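# Stand a lying gift box upright and open its lid

## Task

A closed gift box is lying on one of its sides on the table. Turn it so it rests on its bottom, then open it until the lid is roughly upright or tilted back past upright. Concealed magnets keep the lid's flap closed, so some force is needed to open it.

## Robot and tools

Robot: one arm with a five-finger right hand, mounted beside a table. The arm's base is at (0, 0, +0.158) m in the scene frame, turned about 8 degrees about vertical and very slightly tilted. A two-camera stand is fixed near the table. The joints have cheap drives: weak, with play. Contact torque limits (N m): shoulder pan 102, shoulder lift 102, elbow 84.7, wrist 1 15.3, wrist 2 16.2, wrist 3 14.2.

Frames: every pose, velocity, Hand target and camera pose in results uses the arm's base frame. The scene frame has its origin on the table top under the base, +z up, +y to the left when facing +x. The hand point sits 0.15 m out from the wrist flange along the fingers and 0.05 m in front of the palm. Its +z runs along straight fingers, +y out of the palm, +x across the palm away from the thumb. Straight fingertips reach 0.06 to 0.07 m past it. A bracket on the little-finger side of the wrist sticks out and can collide. With the fingers level, the wrist can hang up to 0.11 m (palm down) or 0.23 m (palm up) below the point and hit the table first.

execute_actions(actions, cameras): actions is a list of actions; each action is a list of up to 15 rows, one row per 1/30 s step; a short action repeats its final row to fill 15 steps. Each row has 14 numbers in [-1, 1] for the single arm: dx, dy, dz, rx, ry, rz, little, ring, middle, index, thumb_bend, thumb_turn, force_limit, speed. The first six are an offset, not a pose: measured along the base frame axes from the Hand target as it was when that action began (every row counts from that same start), with 1.0 meaning 0.6 m or 180 degrees; rx, ry, rz form one rotation vector turning about the Hand target's position. Repeating an offset moves further. The six finger numbers are absolute targets: +1 open/straight, -1 closed/curled; thumb_turn +1 puts the thumb beside the palm, -1 opposite the fingers. force_limit maps -1 to about 0 N and +1 to 10 N at the fingertip (15 N for the two thumb motors). speed rises from near zero at -1 to full at +0.48 and above. cameras: list of names, ["all"], or []; by default images come only with an empty actions list.

move(target, speed, blend, stop_force, zero, blocking, cameras): target is one 14-number row or a list of up to 15 rows; every row's pose part is an offset from the current Hand target (not from the previous row), same scale and axes as above; its hand numbers are targets. speed in m/s, 0.002 to 3.6, default 0.25 (turns up to twice that in rad/s); one value or one per target. blend in m rounds corners in a list; 0 stops at each. stop_force in N, 3 to 120, ends the path when the wrist sensor feels that much push against the motion; leave it out when backing off a contact. zero (only with stop_force) true re-zeroes first. blocking=false returns after about 0.5 s while the move continues; not allowed with stop_force. The result adds a move: line ending done, off_target, moving, held or fault, plus limits=paced or limits=held.

wait(seconds 0 to 10), stop() brakes a running move, zoom_image(camera, region=[x0, y0, x1, y1] pixels, at most 504 by 504) enlarges part of the newest image, show_instructions() shows reference pages, zero_wrist_force() tares the wrist sensor, finished_scene(scene) ends the current scene given its number.

Cameras: cam_head_left (896x504), cam_head_right (896x504), cam_wrist (672x504, fisheye). Calibration may be off by a couple of degrees and millimetres.

Results: end_effector_position (m) and end_effector_quat_wxyz, velocities, Hand target (the last commanded pose after clipping; the next offsets start from it), Joint positions, Joint torques (whole drive output, noisy), Wrist force and Wrist torque in the hand point's own axes plus the peak since last shown, hand_measured, hand_stopped_by (moving, target, force, stalled, fault), hand_load_n (positive when the finger is pushed open), hand_force_limit, hand_speed, motor temperatures. Still joints may be summarised as within noise.

Behaviour: orientation commands are clipped to 32 degrees from the measured one per step. The hand point often stops a bit short; a fresh command, even zeros, asks again. Closing motors lock at force_limit or after being blocked; to keep a grip resend the same numbers; to leave the hand unchanged resend the last numbers (at the start, read a result first, since 0 is a real command). For a soft grip close with speed -0.94 or lower. Thumb in front of the palm grips objects about 0.035 to 0.065 m thick.

Avoid: any joint reaching its torque limit or about 150 N outside force (10 s stop); targets beyond firm contact, since the arm is stiff; fast touches; paths close to the base; motors reaching 85 °C from holding loads or pushing at unreachable poses; too much load on fingers; dropping or flinging the box, and anything leaving the table.

Each tool is called after "Call:" by a JSON object that holds its "fn" and its "kwargs", one argument or row to a line.

Reference images:

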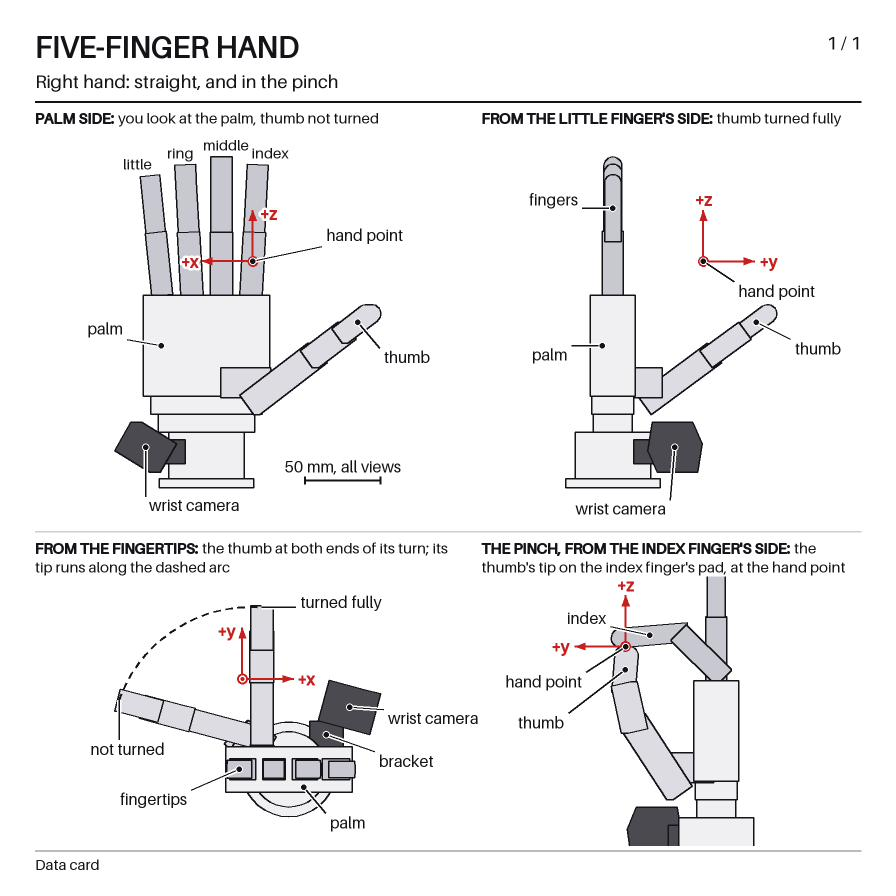

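## Session

Call:
{"fn": "execute_actions", "kwargs": {
  "actions": []
}}

Scene clock: 0.00 s.
end_effector_position=(+0.2085, -0.2639, +0.0012) hand_measured=(+1.000, +1.000, +1.000, +1.000, +1.000, +1.000) hand_load_n=(+0.0, +0.0, +0.0, +0.0, +0.0, +0.0) hand_stopped_by=(target, target, target, target, target, target) hand_force_limit=0.00 hand_speed=-0.80 end_effector_quat_wxyz=(-0.176, -0.257, +0.950, +0.022)
Joint positions: [-1.127 -0.957 1.765 0.875 1.911 -3.207]
Joint velocities: within noise
Joint torques (N m): no reading
Motor temperatures (°C): [36 41 31 38 39 38]
Wrist force (N): no reading
Wrist torque (N m): no reading
Wrist force, peak (N): no reading
Hand target: +0.2085, -0.2639, +0.0012; -0.176, -0.257, +0.950, +0.022

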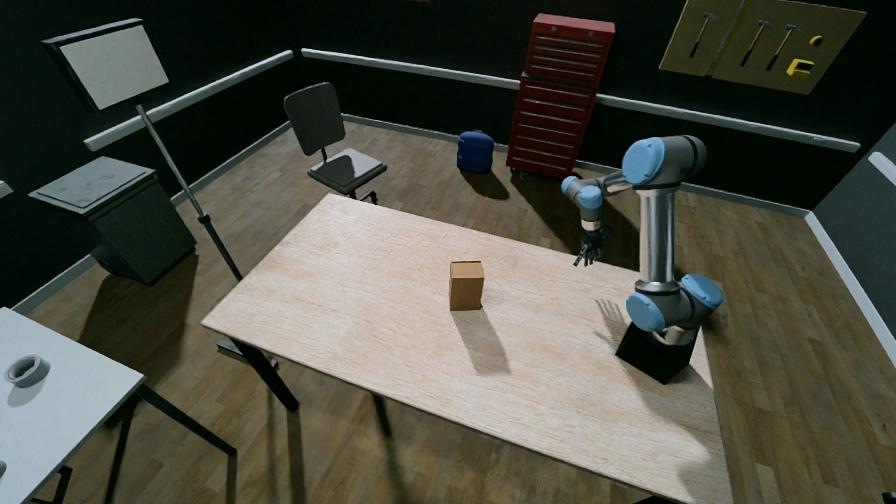

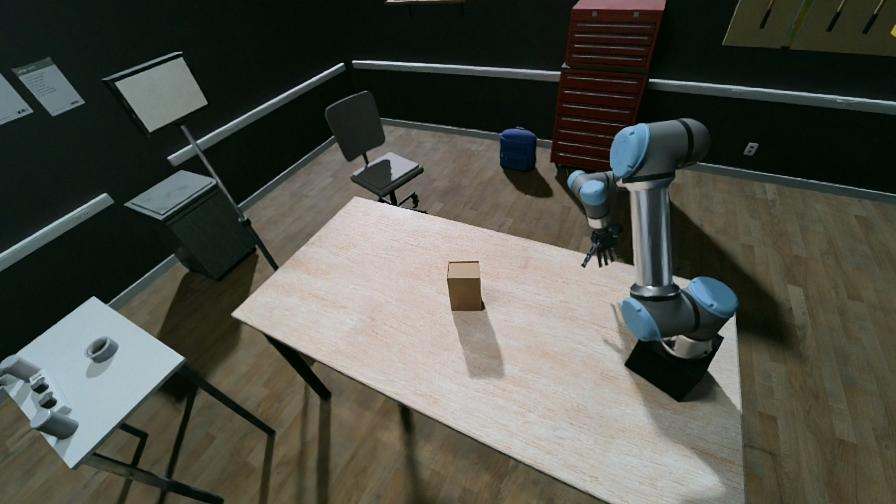

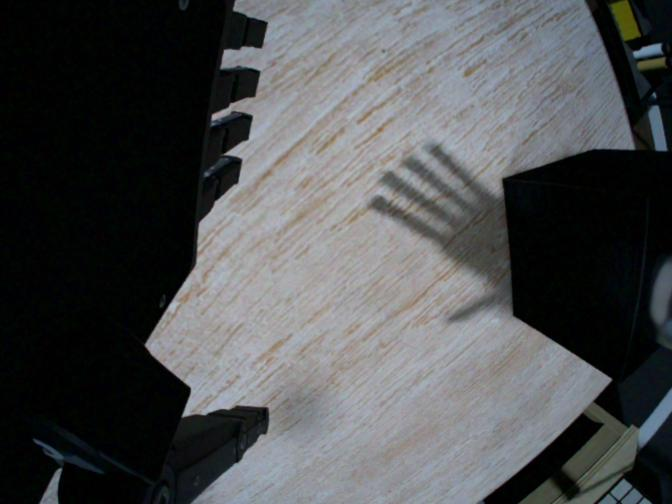

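Call:
{"fn": "zoom_image", "kwargs": {
  "camera": "cam_head_left",
  "region": [420, 240, 520, 330]
}}

Call:
{"fn": "zoom_image", "kwargs": {
  "camera": "cam_head_right",
  "region": [420, 240, 520, 330]
}}

Scaled by 5.040 from the camera's 896x504 image, which has a finer 1280x720 frame.

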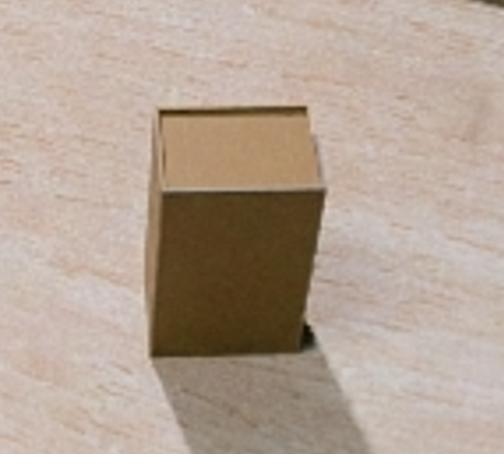

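Scaled by 5.040 from the camera's 896x504 image, which has a finer 1280x720 frame.

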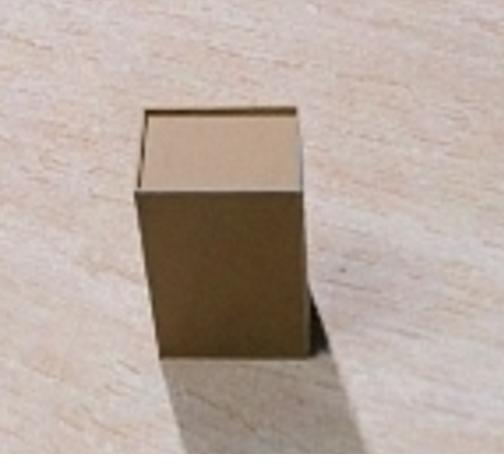

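Call:
{"fn": "move", "kwargs": {
  "target": [0.4925, 0.1657, 0.1263, 0.0407, -0.2356, -0.0803, 1, 1, 1, 1, 1, 1, 0, -0.8],
  "speed": 0.4,
  "cameras": ["cam_wrist"]
}}

Scene clock: 150.53 s.
end_effector_position=(+0.5040, -0.1645, +0.0770) hand_measured=(+1.000, +1.000, +1.000, +1.000, +1.000, +1.000) hand_load_n=(+0.0, +0.0, +0.0, +0.0, +0.0, +0.0) hand_stopped_by=(target, target, target, target, target, target) hand_force_limit=0.00 hand_speed=-0.80 end_effector_quat_wxyz=(+0.199, -0.139, +0.970, +0.009)
Joint positions: [-0.847 -1.039 1.604 0.793 1.229 -2.667]
Joint torques (N m): [7.37 -20.06 -29.12 -1.34 -1.78 1.62]
Wrist force (N): [0.6 0.9 0.2]
Wrist torque (N m): [0.09 -0.07 -0.03]
Wrist force, peak (N): [3.0 -0.6 1.4]
Hand target: +0.5040, -0.1644, +0.0770; +0.199, -0.139, +0.970, +0.009
Off the commanded pose: 0.000 m, 0 deg.
move: done
camera_calibration:
cam_wrist: T_world_to_cam=[[-0.522667, 0.840142, -0.144847, 0.409493], [0.472812, 0.427032, 0.770774, -0.229163], [0.709414, 0.334372, -0.620425, -0.13825], [0, 0, 0, 1]] pos_world=[0.420456, -0.199946, 0.150173]
Images, in order (width x height): cam_wrist 672x504.

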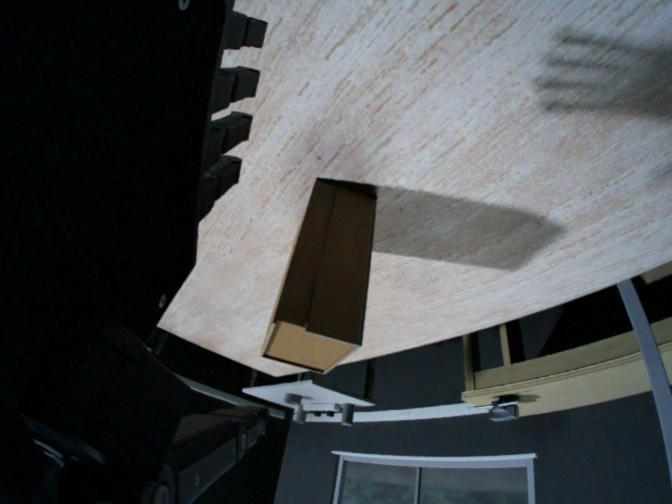

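Call:
{"fn": "zoom_image", "kwargs": {
  "camera": "cam_wrist",
  "region": [230, 160, 430, 390]
}}

Scaled by 2.191 from the camera's 672x504 image, which has a finer 960x720 frame.

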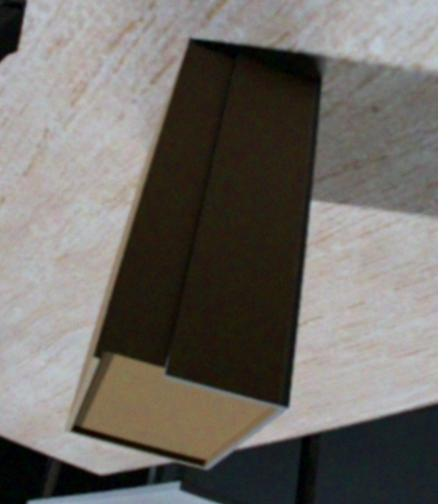

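Call:
{"fn": "move", "kwargs": {
  "target": [
    [0.1, 0.05, 0.2, -0.1, 0.015, -0.024, 0.8, 0.8, 0.8, 0.8, 1, -1, 0, 0],
    [0.3467, 0.1583, 0.18, -0.2912, 0.0432, -0.0688, 0.8, 0.8, 0.8, 0.8, 1, -1, 0, 0]
  ],
  "speed": 0.4,
  "blend": 0.05,
  "cameras": ["all"]
}}

Scene clock: 298.87 s.
end_effector_position=(+0.7120, -0.0695, +0.1850) hand_measured=(+0.800, +0.800, +0.800, +0.800, +1.000, -1.000) hand_load_n=(+0.0, +0.0, +0.0, +0.0, +0.0, +0.0) hand_stopped_by=(target, target, target, target, target, target) hand_force_limit=0.00 hand_speed=0.00 end_effector_quat_wxyz=(+0.053, -0.110, +0.894, -0.431)
Joint positions: [-0.089 -0.665 0.662 1.184 2.403 -2.078]
Joint torques (N m): [6.83 -27.79 -31.77 5.23 2.93 1.47]
Wrist force (N): [0.7 1.8 -0.7]
Wrist torque (N m): [0.20 -0.13 0.01]
Wrist force, peak (N): [-2.1 7.1 -4.3]
Hand target: +0.7120, -0.0695, +0.1850; +0.053, -0.110, +0.894, -0.431
Off the commanded pose: 0.000 m, 0 deg.
move: done
camera_calibration:
cam_wrist: T_world_to_cam=[[-0.42964, 0.511272, -0.744319, 0.47593], [0.673139, 0.730768, 0.11341, -0.45121], [0.601908, -0.452305, -0.658124, -0.221767], [0, 0, 0, 1]] pos_world=[0.641689, -0.0139058, 0.259465]

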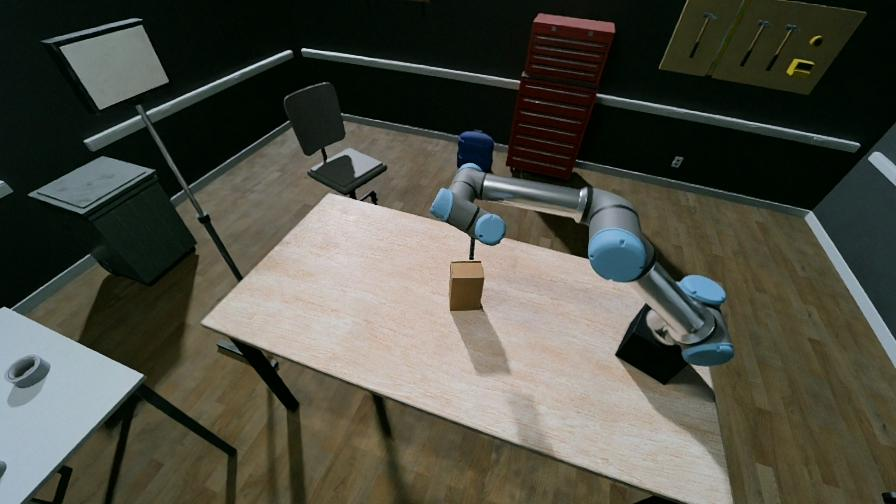

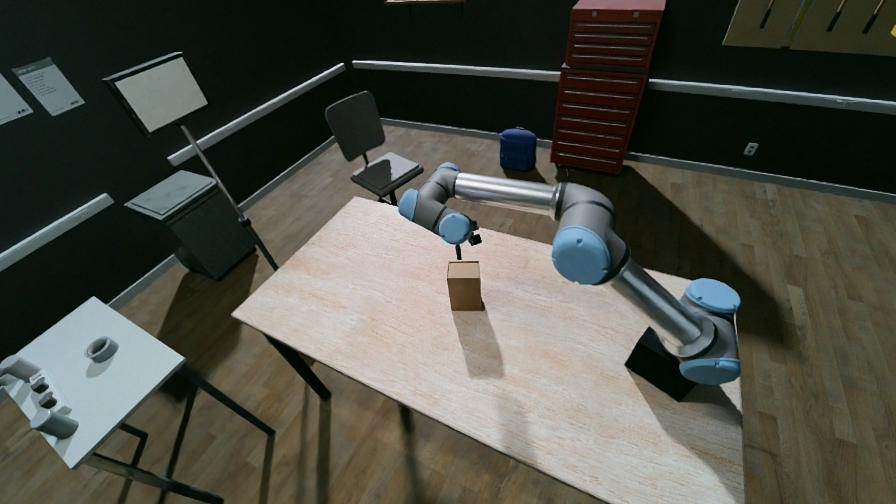

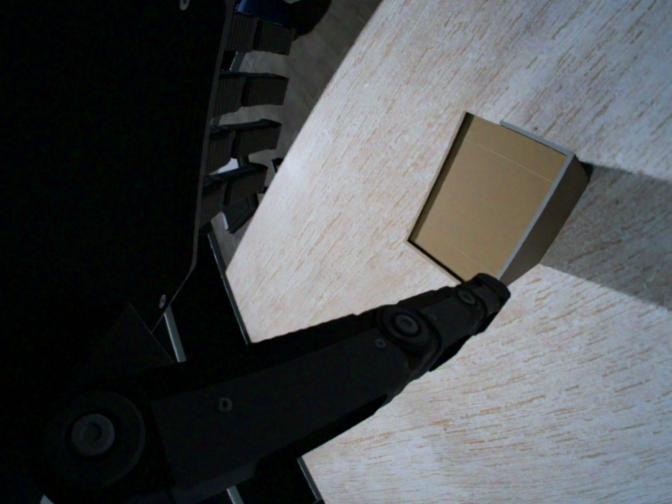

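Call:
{"fn": "move", "kwargs": {
  "target": [-0.0157, 0.0022, -0.175, 0, 0, 0, 0.8, 0.8, 0.8, 0.8, 1, -1, 0, 0],
  "speed": 0.2,
  "cameras": ["all"]
}}

Call:
{"fn": "zoom_image", "kwargs": {
  "camera": "cam_head_left",
  "region": [420, 200, 540, 320]
}}

Scene clock: 340.37 s.
end_effector_position=(+0.7026, -0.0681, +0.0801) hand_measured=(+0.800, +0.800, +0.800, +0.800, +1.000, -1.000) hand_load_n=(+0.0, +0.0, +0.0, +0.0, +0.0, +0.0) hand_stopped_by=(target, target, target, target, target, target) hand_force_limit=0.00 hand_speed=0.00 end_effector_quat_wxyz=(+0.053, -0.110, +0.894, -0.431)
Joint positions: [-0.088 -0.651 0.907 0.926 2.403 -2.077]
Joint torques (N m): [-5.33 -31.12 -3.22 -1.22 -0.16 -0.82]
Wrist force (N): [0.6 1.9 -0.4]
Wrist torque (N m): [0.20 -0.11 0.00]
Wrist force, peak (N): [0.5 3.2 0.2]
Hand target: +0.7026, -0.0681, +0.0800; +0.053, -0.110, +0.894, -0.431
Off the commanded pose: 0.000 m, 0 deg.
move: done
camera_calibration:
cam_wrist: T_world_to_cam=[[-0.42974, 0.511367, -0.744196, 0.393067], [0.673285, 0.730655, 0.11327, -0.43407], [0.601673, -0.452379, -0.658288, -0.284406], [0, 0, 0, 1]] pos_world=[0.632289, -0.0125057, 0.154465]

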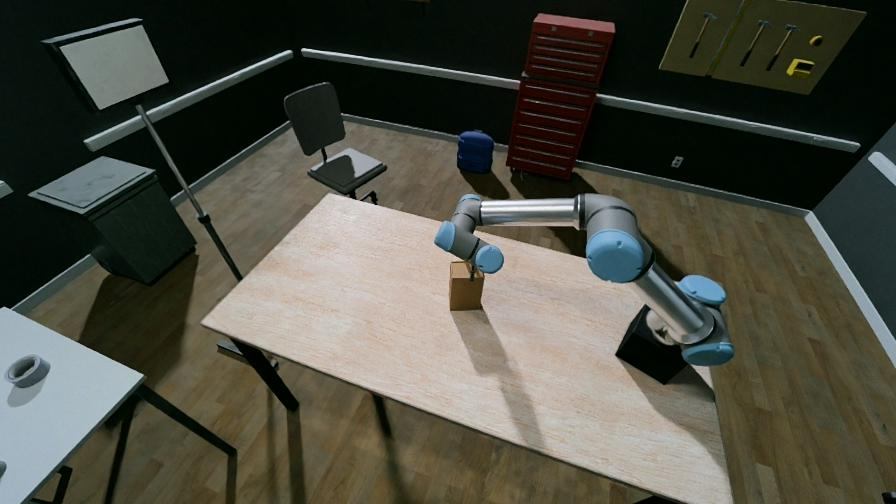

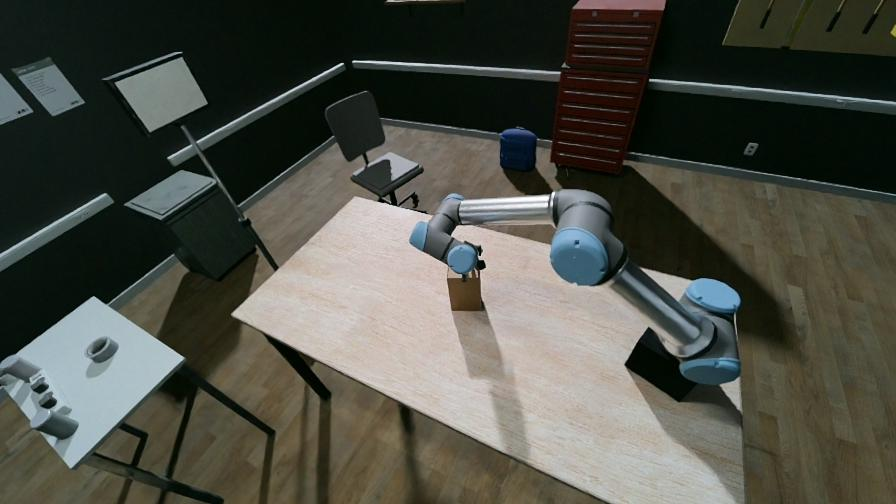

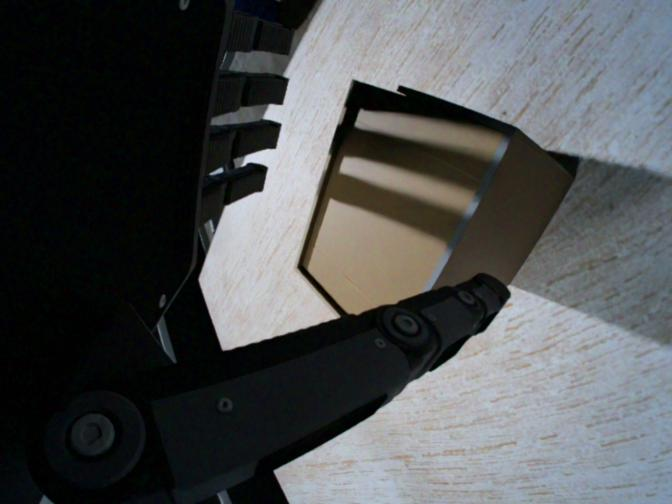

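Scaled by 4.200 from the camera's 896x504 image, which has a finer 1280x720 frame.

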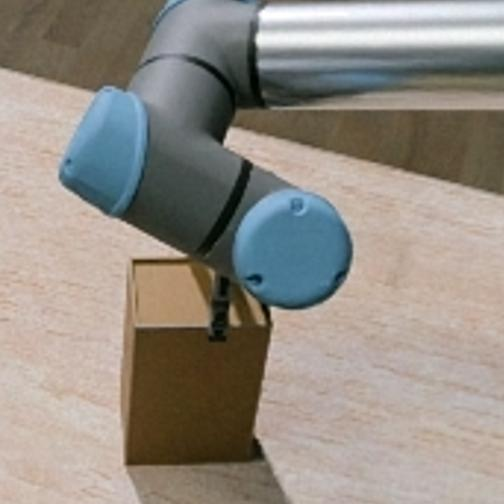

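Call:
{"fn": "move", "kwargs": {
  "target": [0.002, -0.0082, -0.0717, 0, 0, 0, 0.8, 0.8, 0.8, 0.8, 1, -1, 0, 0],
  "speed": 0.1,
  "stop_force": 5
}}

Call:
{"fn": "move", "kwargs": {
  "target": [0, 0, 0, 0, 0, 0, 0.5, 0.4, 0.3, 0.3, 1, -1, -0.5, -0.9],
  "speed": 0.1,
  "cameras": ["all"]
}}

Scene clock: 365.17 s.
end_effector_position=(+0.7038, -0.0731, +0.0370) hand_measured=(+0.800, +0.800, +0.800, +0.800, +1.000, -1.000) hand_load_n=(+0.0, +0.0, +0.0, +0.0, +0.0, +0.5) hand_stopped_by=(target, target, target, target, target, target) hand_force_limit=0.00 hand_speed=0.00 end_effector_quat_wxyz=(+0.053, -0.110, +0.894, -0.431)
Joint positions: [-0.095 -0.614 0.949 0.839 2.4 -2.087]
Joint torques (N m): [-5.44 -30.43 -1.77 -1.32 -0.09 -0.78]
Wrist force (N): [0.4 1.7 -0.4]
Wrist torque (N m): [0.18 -0.09 -0.03]
Wrist force, peak (N): [0.6 2.3 -0.1]
Hand target: +0.7038, -0.0731, +0.0370; +0.053, -0.110, +0.894, -0.431
Off the commanded pose: 0.000 m, 0 deg.
move: done

Scene clock: 367.00 s.
end_effector_position=(+0.7038, -0.0731, +0.0370) hand_measured=(+0.500, +0.400, +0.364, +0.364, +1.000, -1.000) hand_load_n=(+0.0, +0.0, +4.5, +3.5, +1.0, -0.5) hand_stopped_by=(target, target, force, force, target, target) hand_force_limit=-0.50 hand_speed=-0.90 end_effector_quat_wxyz=(+0.053, -0.110, +0.894, -0.431)
Joint positions: [-0.095 -0.614 0.949 0.839 2.4 -2.087]
Joint torques (N m): [-5.32 -31.4 -1.32 0.53 0.67 -0.88]
Wrist force (N): [0.4 0.7 -0.6]
Wrist torque (N m): [0.04 -0.13 -0.02]
Wrist force, peak (N): [0.2 -7.4 -2.1]
Hand target: +0.7038, -0.0731, +0.0370; +0.053, -0.110, +0.894, -0.431
Off the commanded pose: 0.000 m, 0 deg.
move: done
camera_calibration:
cam_wrist: T_world_to_cam=[[-0.4297, 0.511337, -0.744239, 0.364118], [0.673194, 0.730724, 0.113371, -0.426306], [0.601804, -0.452302, -0.658221, -0.315786], [0, 0, 0, 1]] pos_world=[0.633489, -0.0175057, 0.111465]

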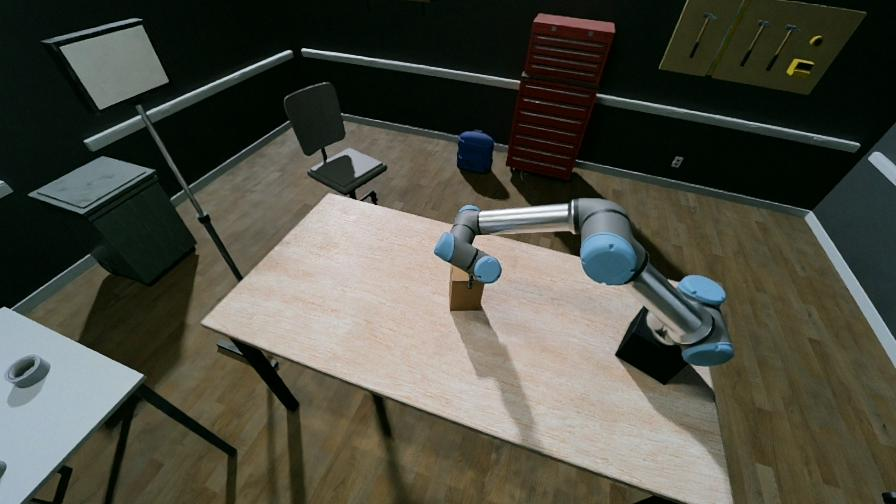

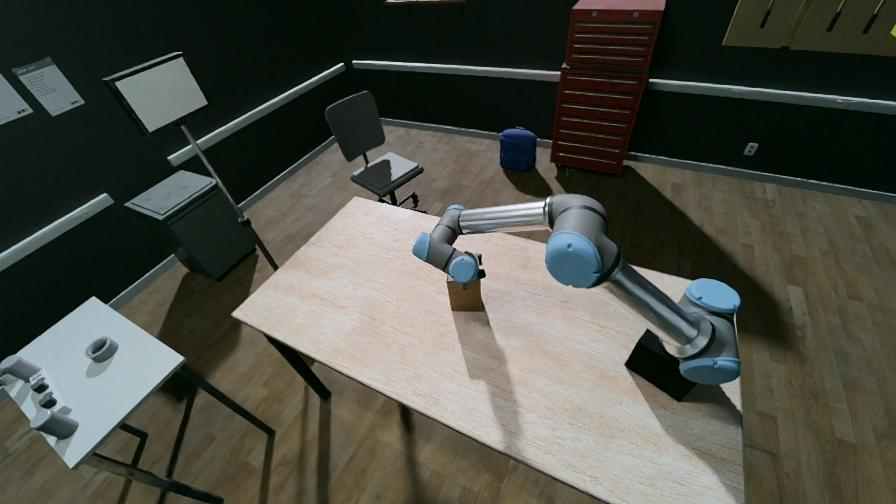

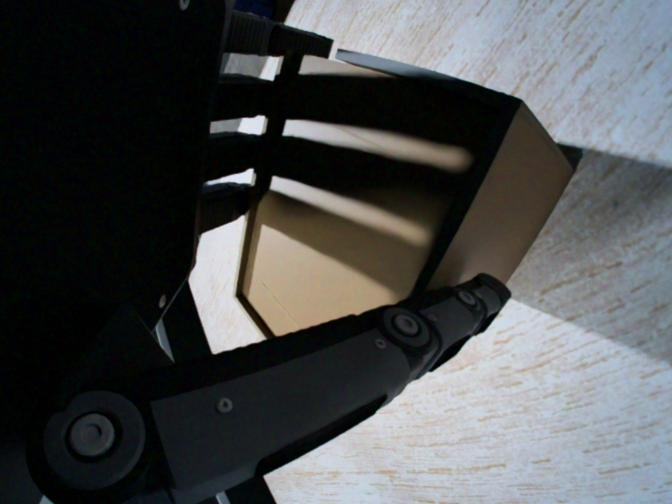

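Call:
{"fn": "move", "kwargs": {
  "target": [
    [0.00824, -0.03301, 0.00608, 0.03233, 0.00807, 0, 0.5, 0.4, 0.3, 0.3, 1, -1, -0.5, -0.9],
    [0.01658, -0.06646, 0.00857, 0.06467, 0.01613, 0, 0.5, 0.4, 0.3, 0.3, 1, -1, -0.5, -0.9],
    [0.02494, -0.09998, 0.00744, 0.097, 0.0242, 0, 0.5, 0.4, 0.3, 0.3, 1, -1, -0.5, -0.9],
    [0.03323, -0.1332, 0.0027, 0.12933, 0.03227, 0, 0.5, 0.4, 0.3, 0.3, 1, -1, -0.5, -0.9],
    [0.04135, -0.16576, -0.00559, 0.16167, 0.04033, 0, 0.5, 0.4, 0.3, 0.3, 1, -1, -0.5, -0.9],
    [0.04922, -0.19729, -0.01735, 0.194, 0.0484, 0, 0.5, 0.4, 0.3, 0.3, 1, -1, -0.5, -0.9],
    [0.05675, -0.22747, -0.03244, 0.22633, 0.05647, 0, 0.5, 0.4, 0.3, 0.3, 1, -1, -0.5, -0.9]
  ],
  "speed": 0.1,
  "blend": 0.008,
  "cameras": ["all"]
}}

Scene clock: 408.70 s.
end_effector_position=(+0.7365, -0.2091, +0.0173) hand_measured=(+0.500, +0.400, +0.364, +0.364, +1.000, -1.000) hand_load_n=(+0.0, +0.0, +0.0, +0.5, +0.0, +0.0) hand_stopped_by=(target, target, force, force, target, target) hand_force_limit=-0.50 hand_speed=-0.90 end_effector_quat_wxyz=(+0.057, -0.112, +0.987, -0.103)
Joint positions: [-0.504 -0.176 0.035 1.499 1.674 -2.311]
Joint torques (N m): [-5.81 -36.81 -32.61 -0.9 -1.01 -1.37]
Wrist force (N): [0.9 -0.2 0.4]
Wrist torque (N m): [0.09 -0.11 0.07]
Wrist force, peak (N): [0.4 5.2 2.0]
Hand target: +0.7379, -0.2095, +0.0175; +0.010, -0.122, +0.989, -0.082
Off the commanded pose: 0.001 m, 6 deg.
elbow stopped short: the move would have taken joint 3 (elbow) straighter than the controller allows.
move: off_target
camera_calibration:
cam_wrist: T_world_to_cam=[[-0.483954, 0.845016, -0.227455, 0.533807], [0.684652, 0.527501, 0.502985, -0.404435], [0.545013, 0.0876942, -0.833829, -0.252133], [0, 0, 0, 1]] pos_world=[0.672651, -0.215625, 0.114605]

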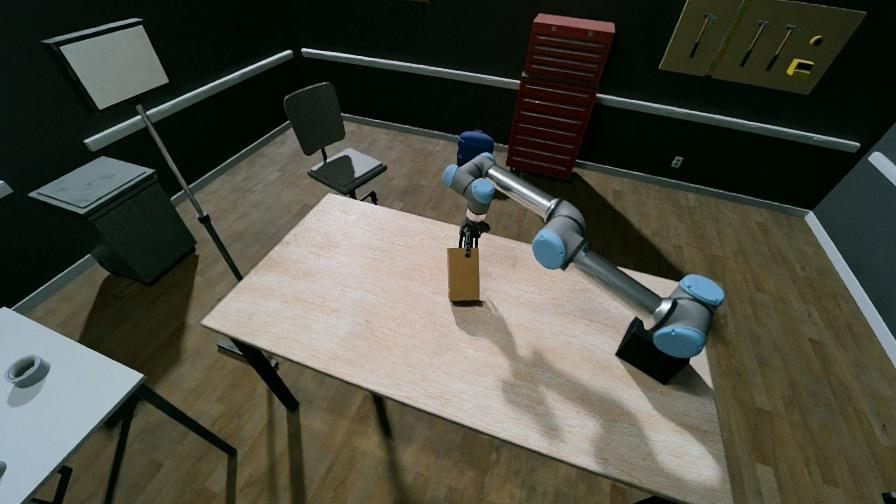

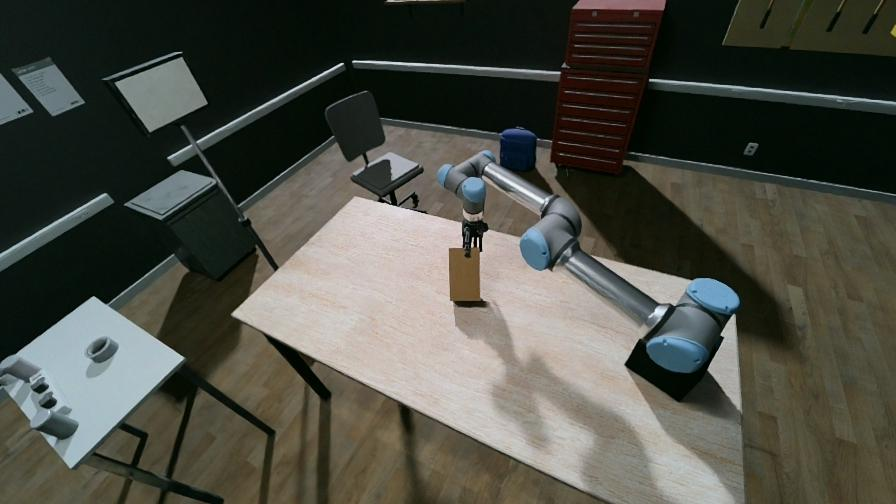

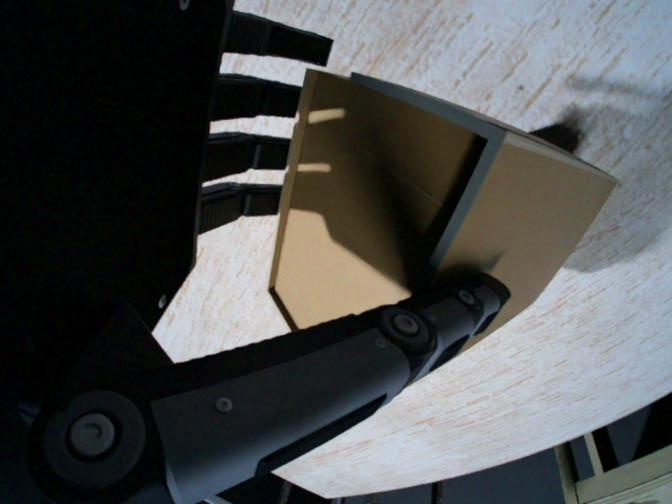

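Call:
{"fn": "move", "kwargs": {
  "target": [
    [-0.00753, 0.03018, 0.01509, -0.03233, -0.00807, 0, 0.5, 0.4, 0.2, 0.2, 1, -1, 0.0, -0.9],
    [-0.0154, 0.06171, 0.02685, -0.06467, -0.01613, 0, 0.5, 0.4, 0.2, 0.2, 1, -1, 0.0, -0.9],
    [-0.02352, 0.09427, 0.03514, -0.097, -0.0242, 0, 0.5, 0.4, 0.2, 0.2, 1, -1, 0.0, -0.9],
    [-0.03181, 0.12749, 0.03988, -0.12933, -0.03227, 0, 0.5, 0.4, 0.2, 0.2, 1, -1, 0.0, -0.9],
    [-0.04017, 0.16101, 0.04101, -0.16167, -0.04033, 0, 0.5, 0.4, 0.2, 0.2, 1, -1, 0.0, -0.9],
    [-0.04851, 0.19446, 0.03852, -0.194, -0.0484, 0, 0.5, 0.4, 0.2, 0.2, 1, -1, 0.0, -0.9],
    [-0.05675, 0.22747, 0.03244, -0.22633, -0.05647, 0, 0.5, 0.4, 0.2, 0.2, 1, -1, 0.0, -0.9]
  ],
  "speed": 0.1,
  "blend": 0.008,
  "cameras": ["all"]
}}

Call:
{"fn": "zoom_image", "kwargs": {
  "camera": "cam_head_left",
  "region": [420, 200, 540, 320]
}}

Scene clock: 485.13 s.
end_effector_position=(+0.7038, -0.0731, +0.0370) hand_measured=(+0.500, +0.400, +0.320, +0.328, +1.000, -1.000) hand_load_n=(+0.0, +0.0, +5.0, +2.5, +2.5, -4.0) hand_stopped_by=(target, target, force, force, target, target) hand_force_limit=0.00 hand_speed=-0.90 end_effector_quat_wxyz=(+0.053, -0.110, +0.894, -0.431)
Joint positions: [-0.096 -0.614 0.949 0.839 2.4 -2.087]
Joint torques (N m): [3.25 -63.83 -0.05 -2.2 0.93 1.85]
Wrist force (N): [5.0 -11.2 -13.1]
Wrist torque (N m): [-0.68 0.02 -0.30]
Wrist force, peak (N): [9.2 -20.3 -22.3]
Hand target: +0.7038, -0.0731, +0.0370; +0.053, -0.110, +0.894, -0.431
Off the commanded pose: 0.000 m, 0 deg.
elbow stopped short: the move would have taken joint 3 (elbow) straighter than the controller allows.
move: done
camera_calibration:
cam_wrist: T_world_to_cam=[[-0.429766, 0.511536, -0.744064, 0.364144], [0.673256, 0.730655, 0.113449, -0.426356], [0.601687, -0.452189, -0.658406, -0.315688], [0, 0, 0, 1]] pos_world=[0.633489, -0.0175052, 0.111466]

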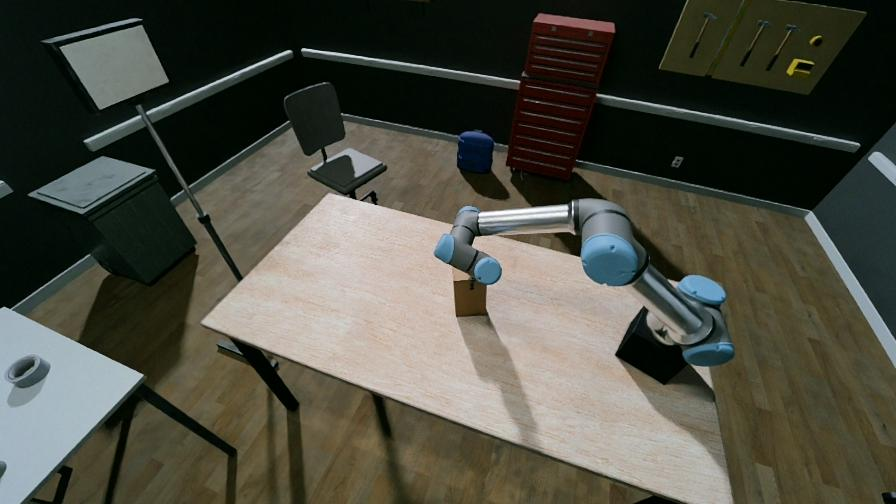

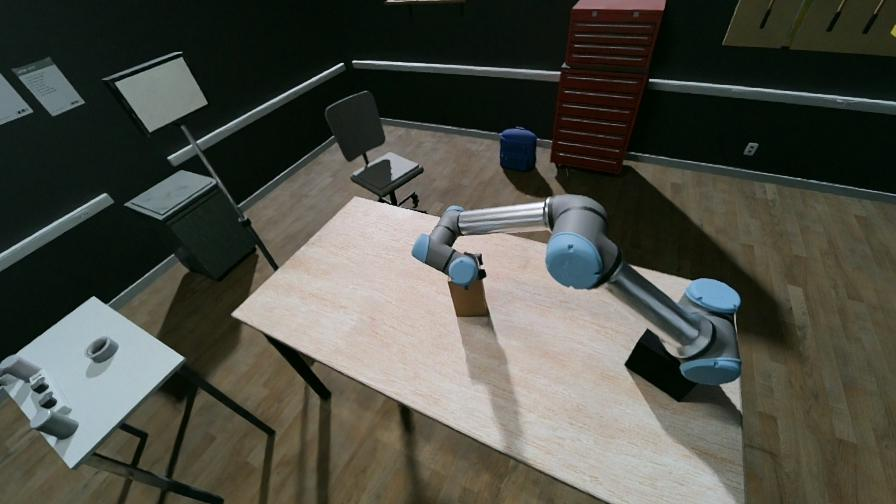

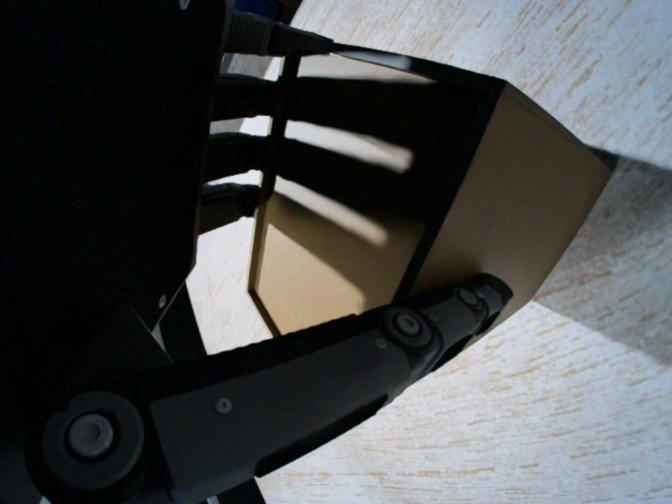

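Scaled by 4.200 from the camera's 896x504 image, which has a finer 1280x720 frame.

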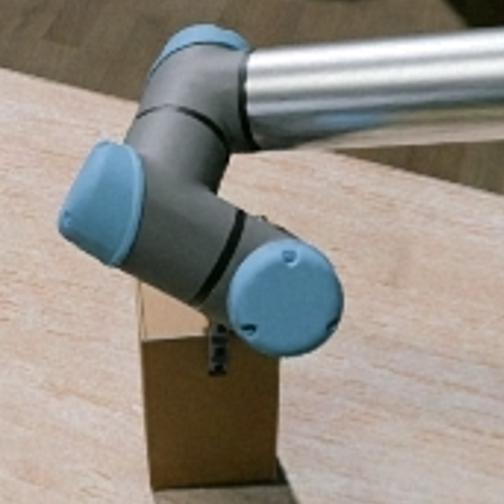

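Call:
{"fn": "move", "kwargs": {
  "target": [0, 0, 0.05, 0, 0, 0, 0.5, 0.4, 0.1, 0.1, 1, -1, 0.2, -0.9],
  "speed": 0.05,
  "cameras": ["all"]
}}

Call:
{"fn": "zoom_image", "kwargs": {
  "camera": "cam_head_left",
  "region": [420, 200, 540, 320]
}}

Scene clock: 489.93 s.
end_effector_position=(+0.7038, -0.0731, +0.0669) hand_measured=(+0.500, +0.400, +0.312, +0.312, +1.000, -1.000) hand_load_n=(+0.0, +0.0, +5.0, +7.5, +3.0, -0.5) hand_stopped_by=(target, target, force, force, target, target) hand_force_limit=0.20 hand_speed=-0.90 end_effector_quat_wxyz=(+0.053, -0.110, +0.894, -0.431)
Joint positions: [-0.095 -0.641 0.92 0.895 2.4 -2.087]
Joint torques (N m): [2.02 -77.52 -33.86 5.36 1.26 1.05]
Wrist force (N): [0.2 5.7 1.6]
Wrist torque (N m): [0.41 -0.13 0.07]
Wrist force, peak (N): [5.3 -11.1 -13.1]
Hand target: +0.7038, -0.0731, +0.0670; +0.053, -0.110, +0.894, -0.431
Off the commanded pose: 0.000 m, 0 deg.
move: done
camera_calibration:
cam_wrist: T_world_to_cam=[[-0.429728, 0.511305, -0.744245, 0.386315], [0.673175, 0.730746, 0.113339, -0.429668], [0.601805, -0.452302, -0.65822, -0.296171], [0, 0, 0, 1]] pos_world=[0.633489, -0.0175057, 0.141265]

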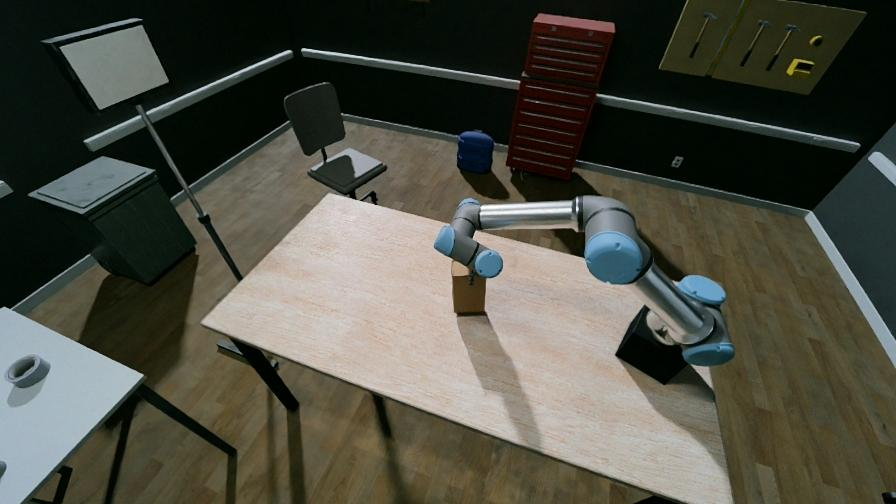

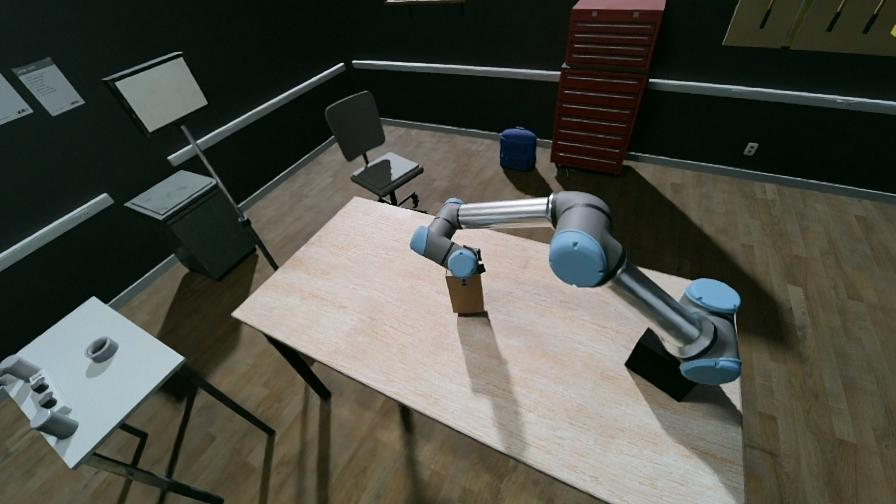

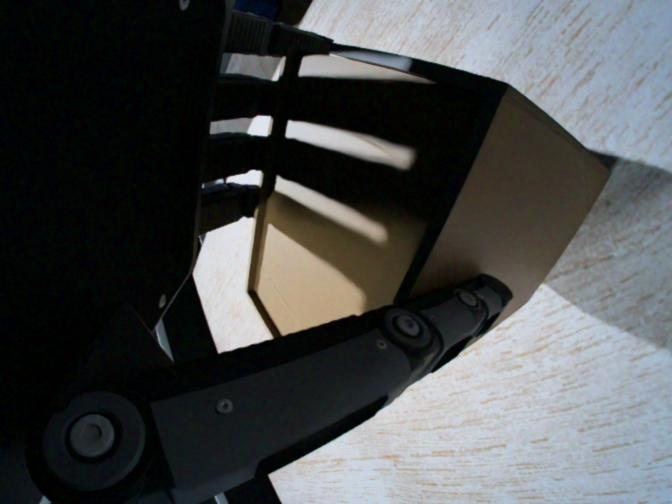

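Scaled by 4.200 from the camera's 896x504 image, which has a finer 1280x720 frame.

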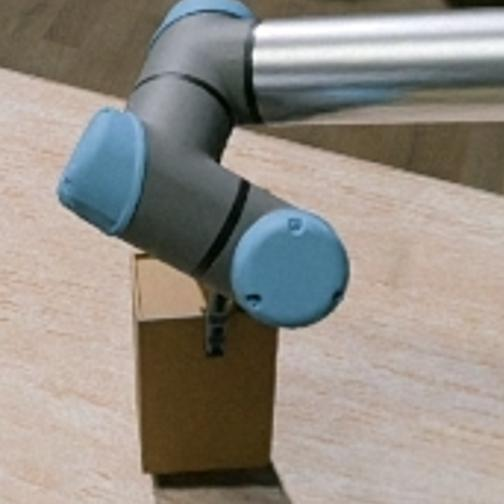

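Call:
{"fn": "move", "kwargs": {
  "target": [-0.3667, 0.1, 0, 0, 0, 0, 0.5, 0.4, 0.1, 0.1, 1, -1, 0.2, -0.9],
  "speed": 0.15
}}

Call:
{"fn": "move", "kwargs": {
  "target": [0, 0, -0.0333, 0, 0, 0, 0.5, 0.4, 0.1, 0.1, 1, -1, 0.2, -0.9],
  "speed": 0.03,
  "stop_force": 5,
  "cameras": ["all"]
}}

Call:
{"fn": "zoom_image", "kwargs": {
  "camera": "cam_head_right",
  "region": [440, 220, 600, 380]
}}

Scene clock: 502.10 s.
end_effector_position=(+0.4839, -0.0131, +0.0670) hand_measured=(+0.500, +0.400, +0.312, +0.312, +1.000, -1.000) hand_load_n=(+0.0, +0.0, +5.0, +7.5, +3.0, -0.5) hand_stopped_by=(target, target, force, force, target, target) hand_force_limit=0.20 hand_speed=-0.90 end_effector_quat_wxyz=(+0.053, -0.110, +0.894, -0.431)
Joint positions: [-0.001 -1.082 1.736 0.621 2.432 -1.953]
Joint torques (N m): [7.62 -55.93 0.75 -0.86 3.47 1.6]
Wrist force (N): [0.3 5.2 1.5]
Wrist torque (N m): [0.35 -0.12 0.04]
Wrist force, peak (N): [0.3 5.7 1.9]
Hand target: +0.4838, -0.0131, +0.0670; +0.053, -0.110, +0.894, -0.431
Off the commanded pose: 0.000 m, 0 deg.
move: done

Scene clock: 503.73 s.
end_effector_position=(+0.4838, -0.0131, +0.0470) hand_measured=(+0.500, +0.400, +0.312, +0.312, +1.000, -1.000) hand_load_n=(+0.0, +0.0, +5.0, +7.5, +3.5, -0.5) hand_stopped_by=(target, target, force, force, target, target) hand_force_limit=0.20 hand_speed=-0.90 end_effector_quat_wxyz=(+0.053, -0.110, +0.894, -0.431)
Joint positions: [-0.001 -1.052 1.751 0.575 2.432 -1.953]
Joint torques (N m): [1.3 -19.78 -0.24 -1.06 2.44 -0.9]
Wrist force (N): [0.4 4.3 1.1]
Wrist torque (N m): [0.33 -0.10 0.04]
Wrist force, peak (N): [0.2 5.5 1.7]
Hand target: +0.4838, -0.0131, +0.0470; +0.053, -0.110, +0.894, -0.431
Off the commanded pose: 0.000 m, 0 deg.
move: done
camera_calibration:
cam_wrist: T_world_to_cam=[[-0.4297, 0.511337, -0.744239, 0.246295], [0.673194, 0.730724, 0.113371, -0.323254], [0.601804, -0.452302, -0.658221, -0.149623], [0, 0, 0, 1]] pos_world=[0.413489, 0.0425943, 0.121465]

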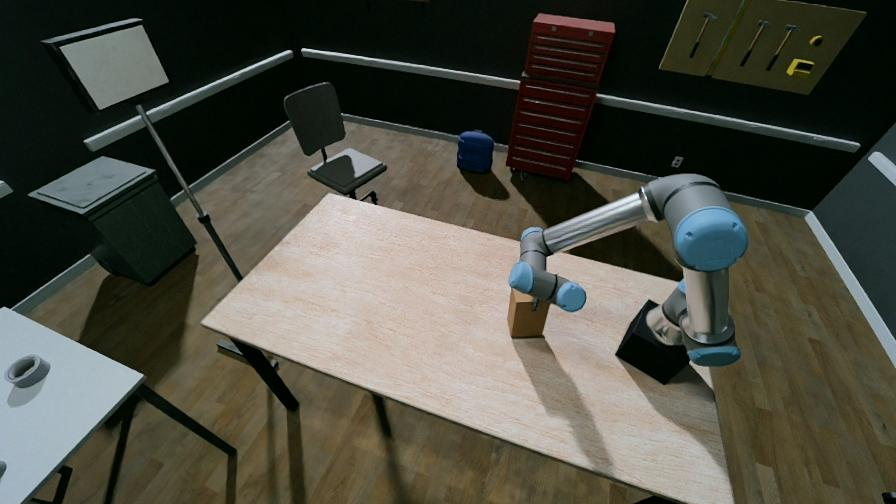

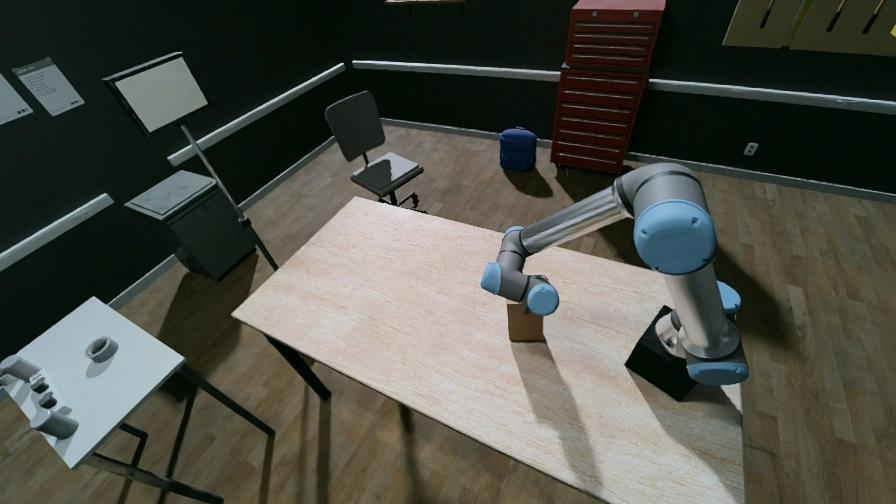

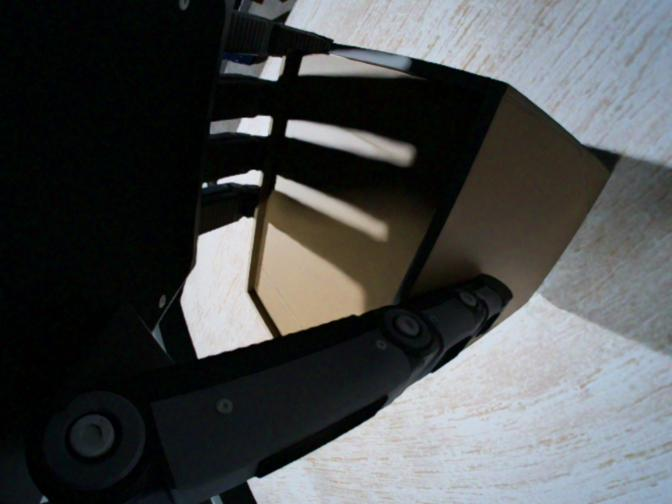

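Scaled by 3.150 from the camera's 896x504 image, which has a finer 1280x720 frame.

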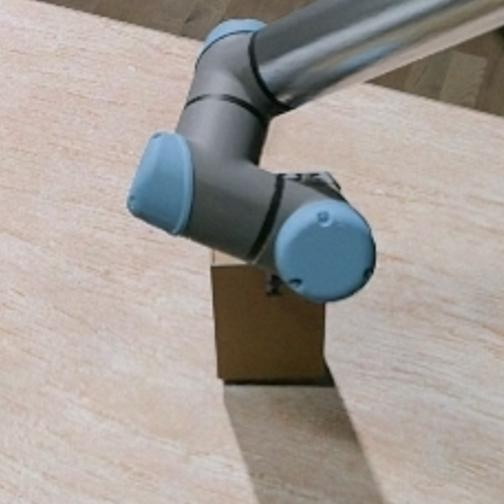

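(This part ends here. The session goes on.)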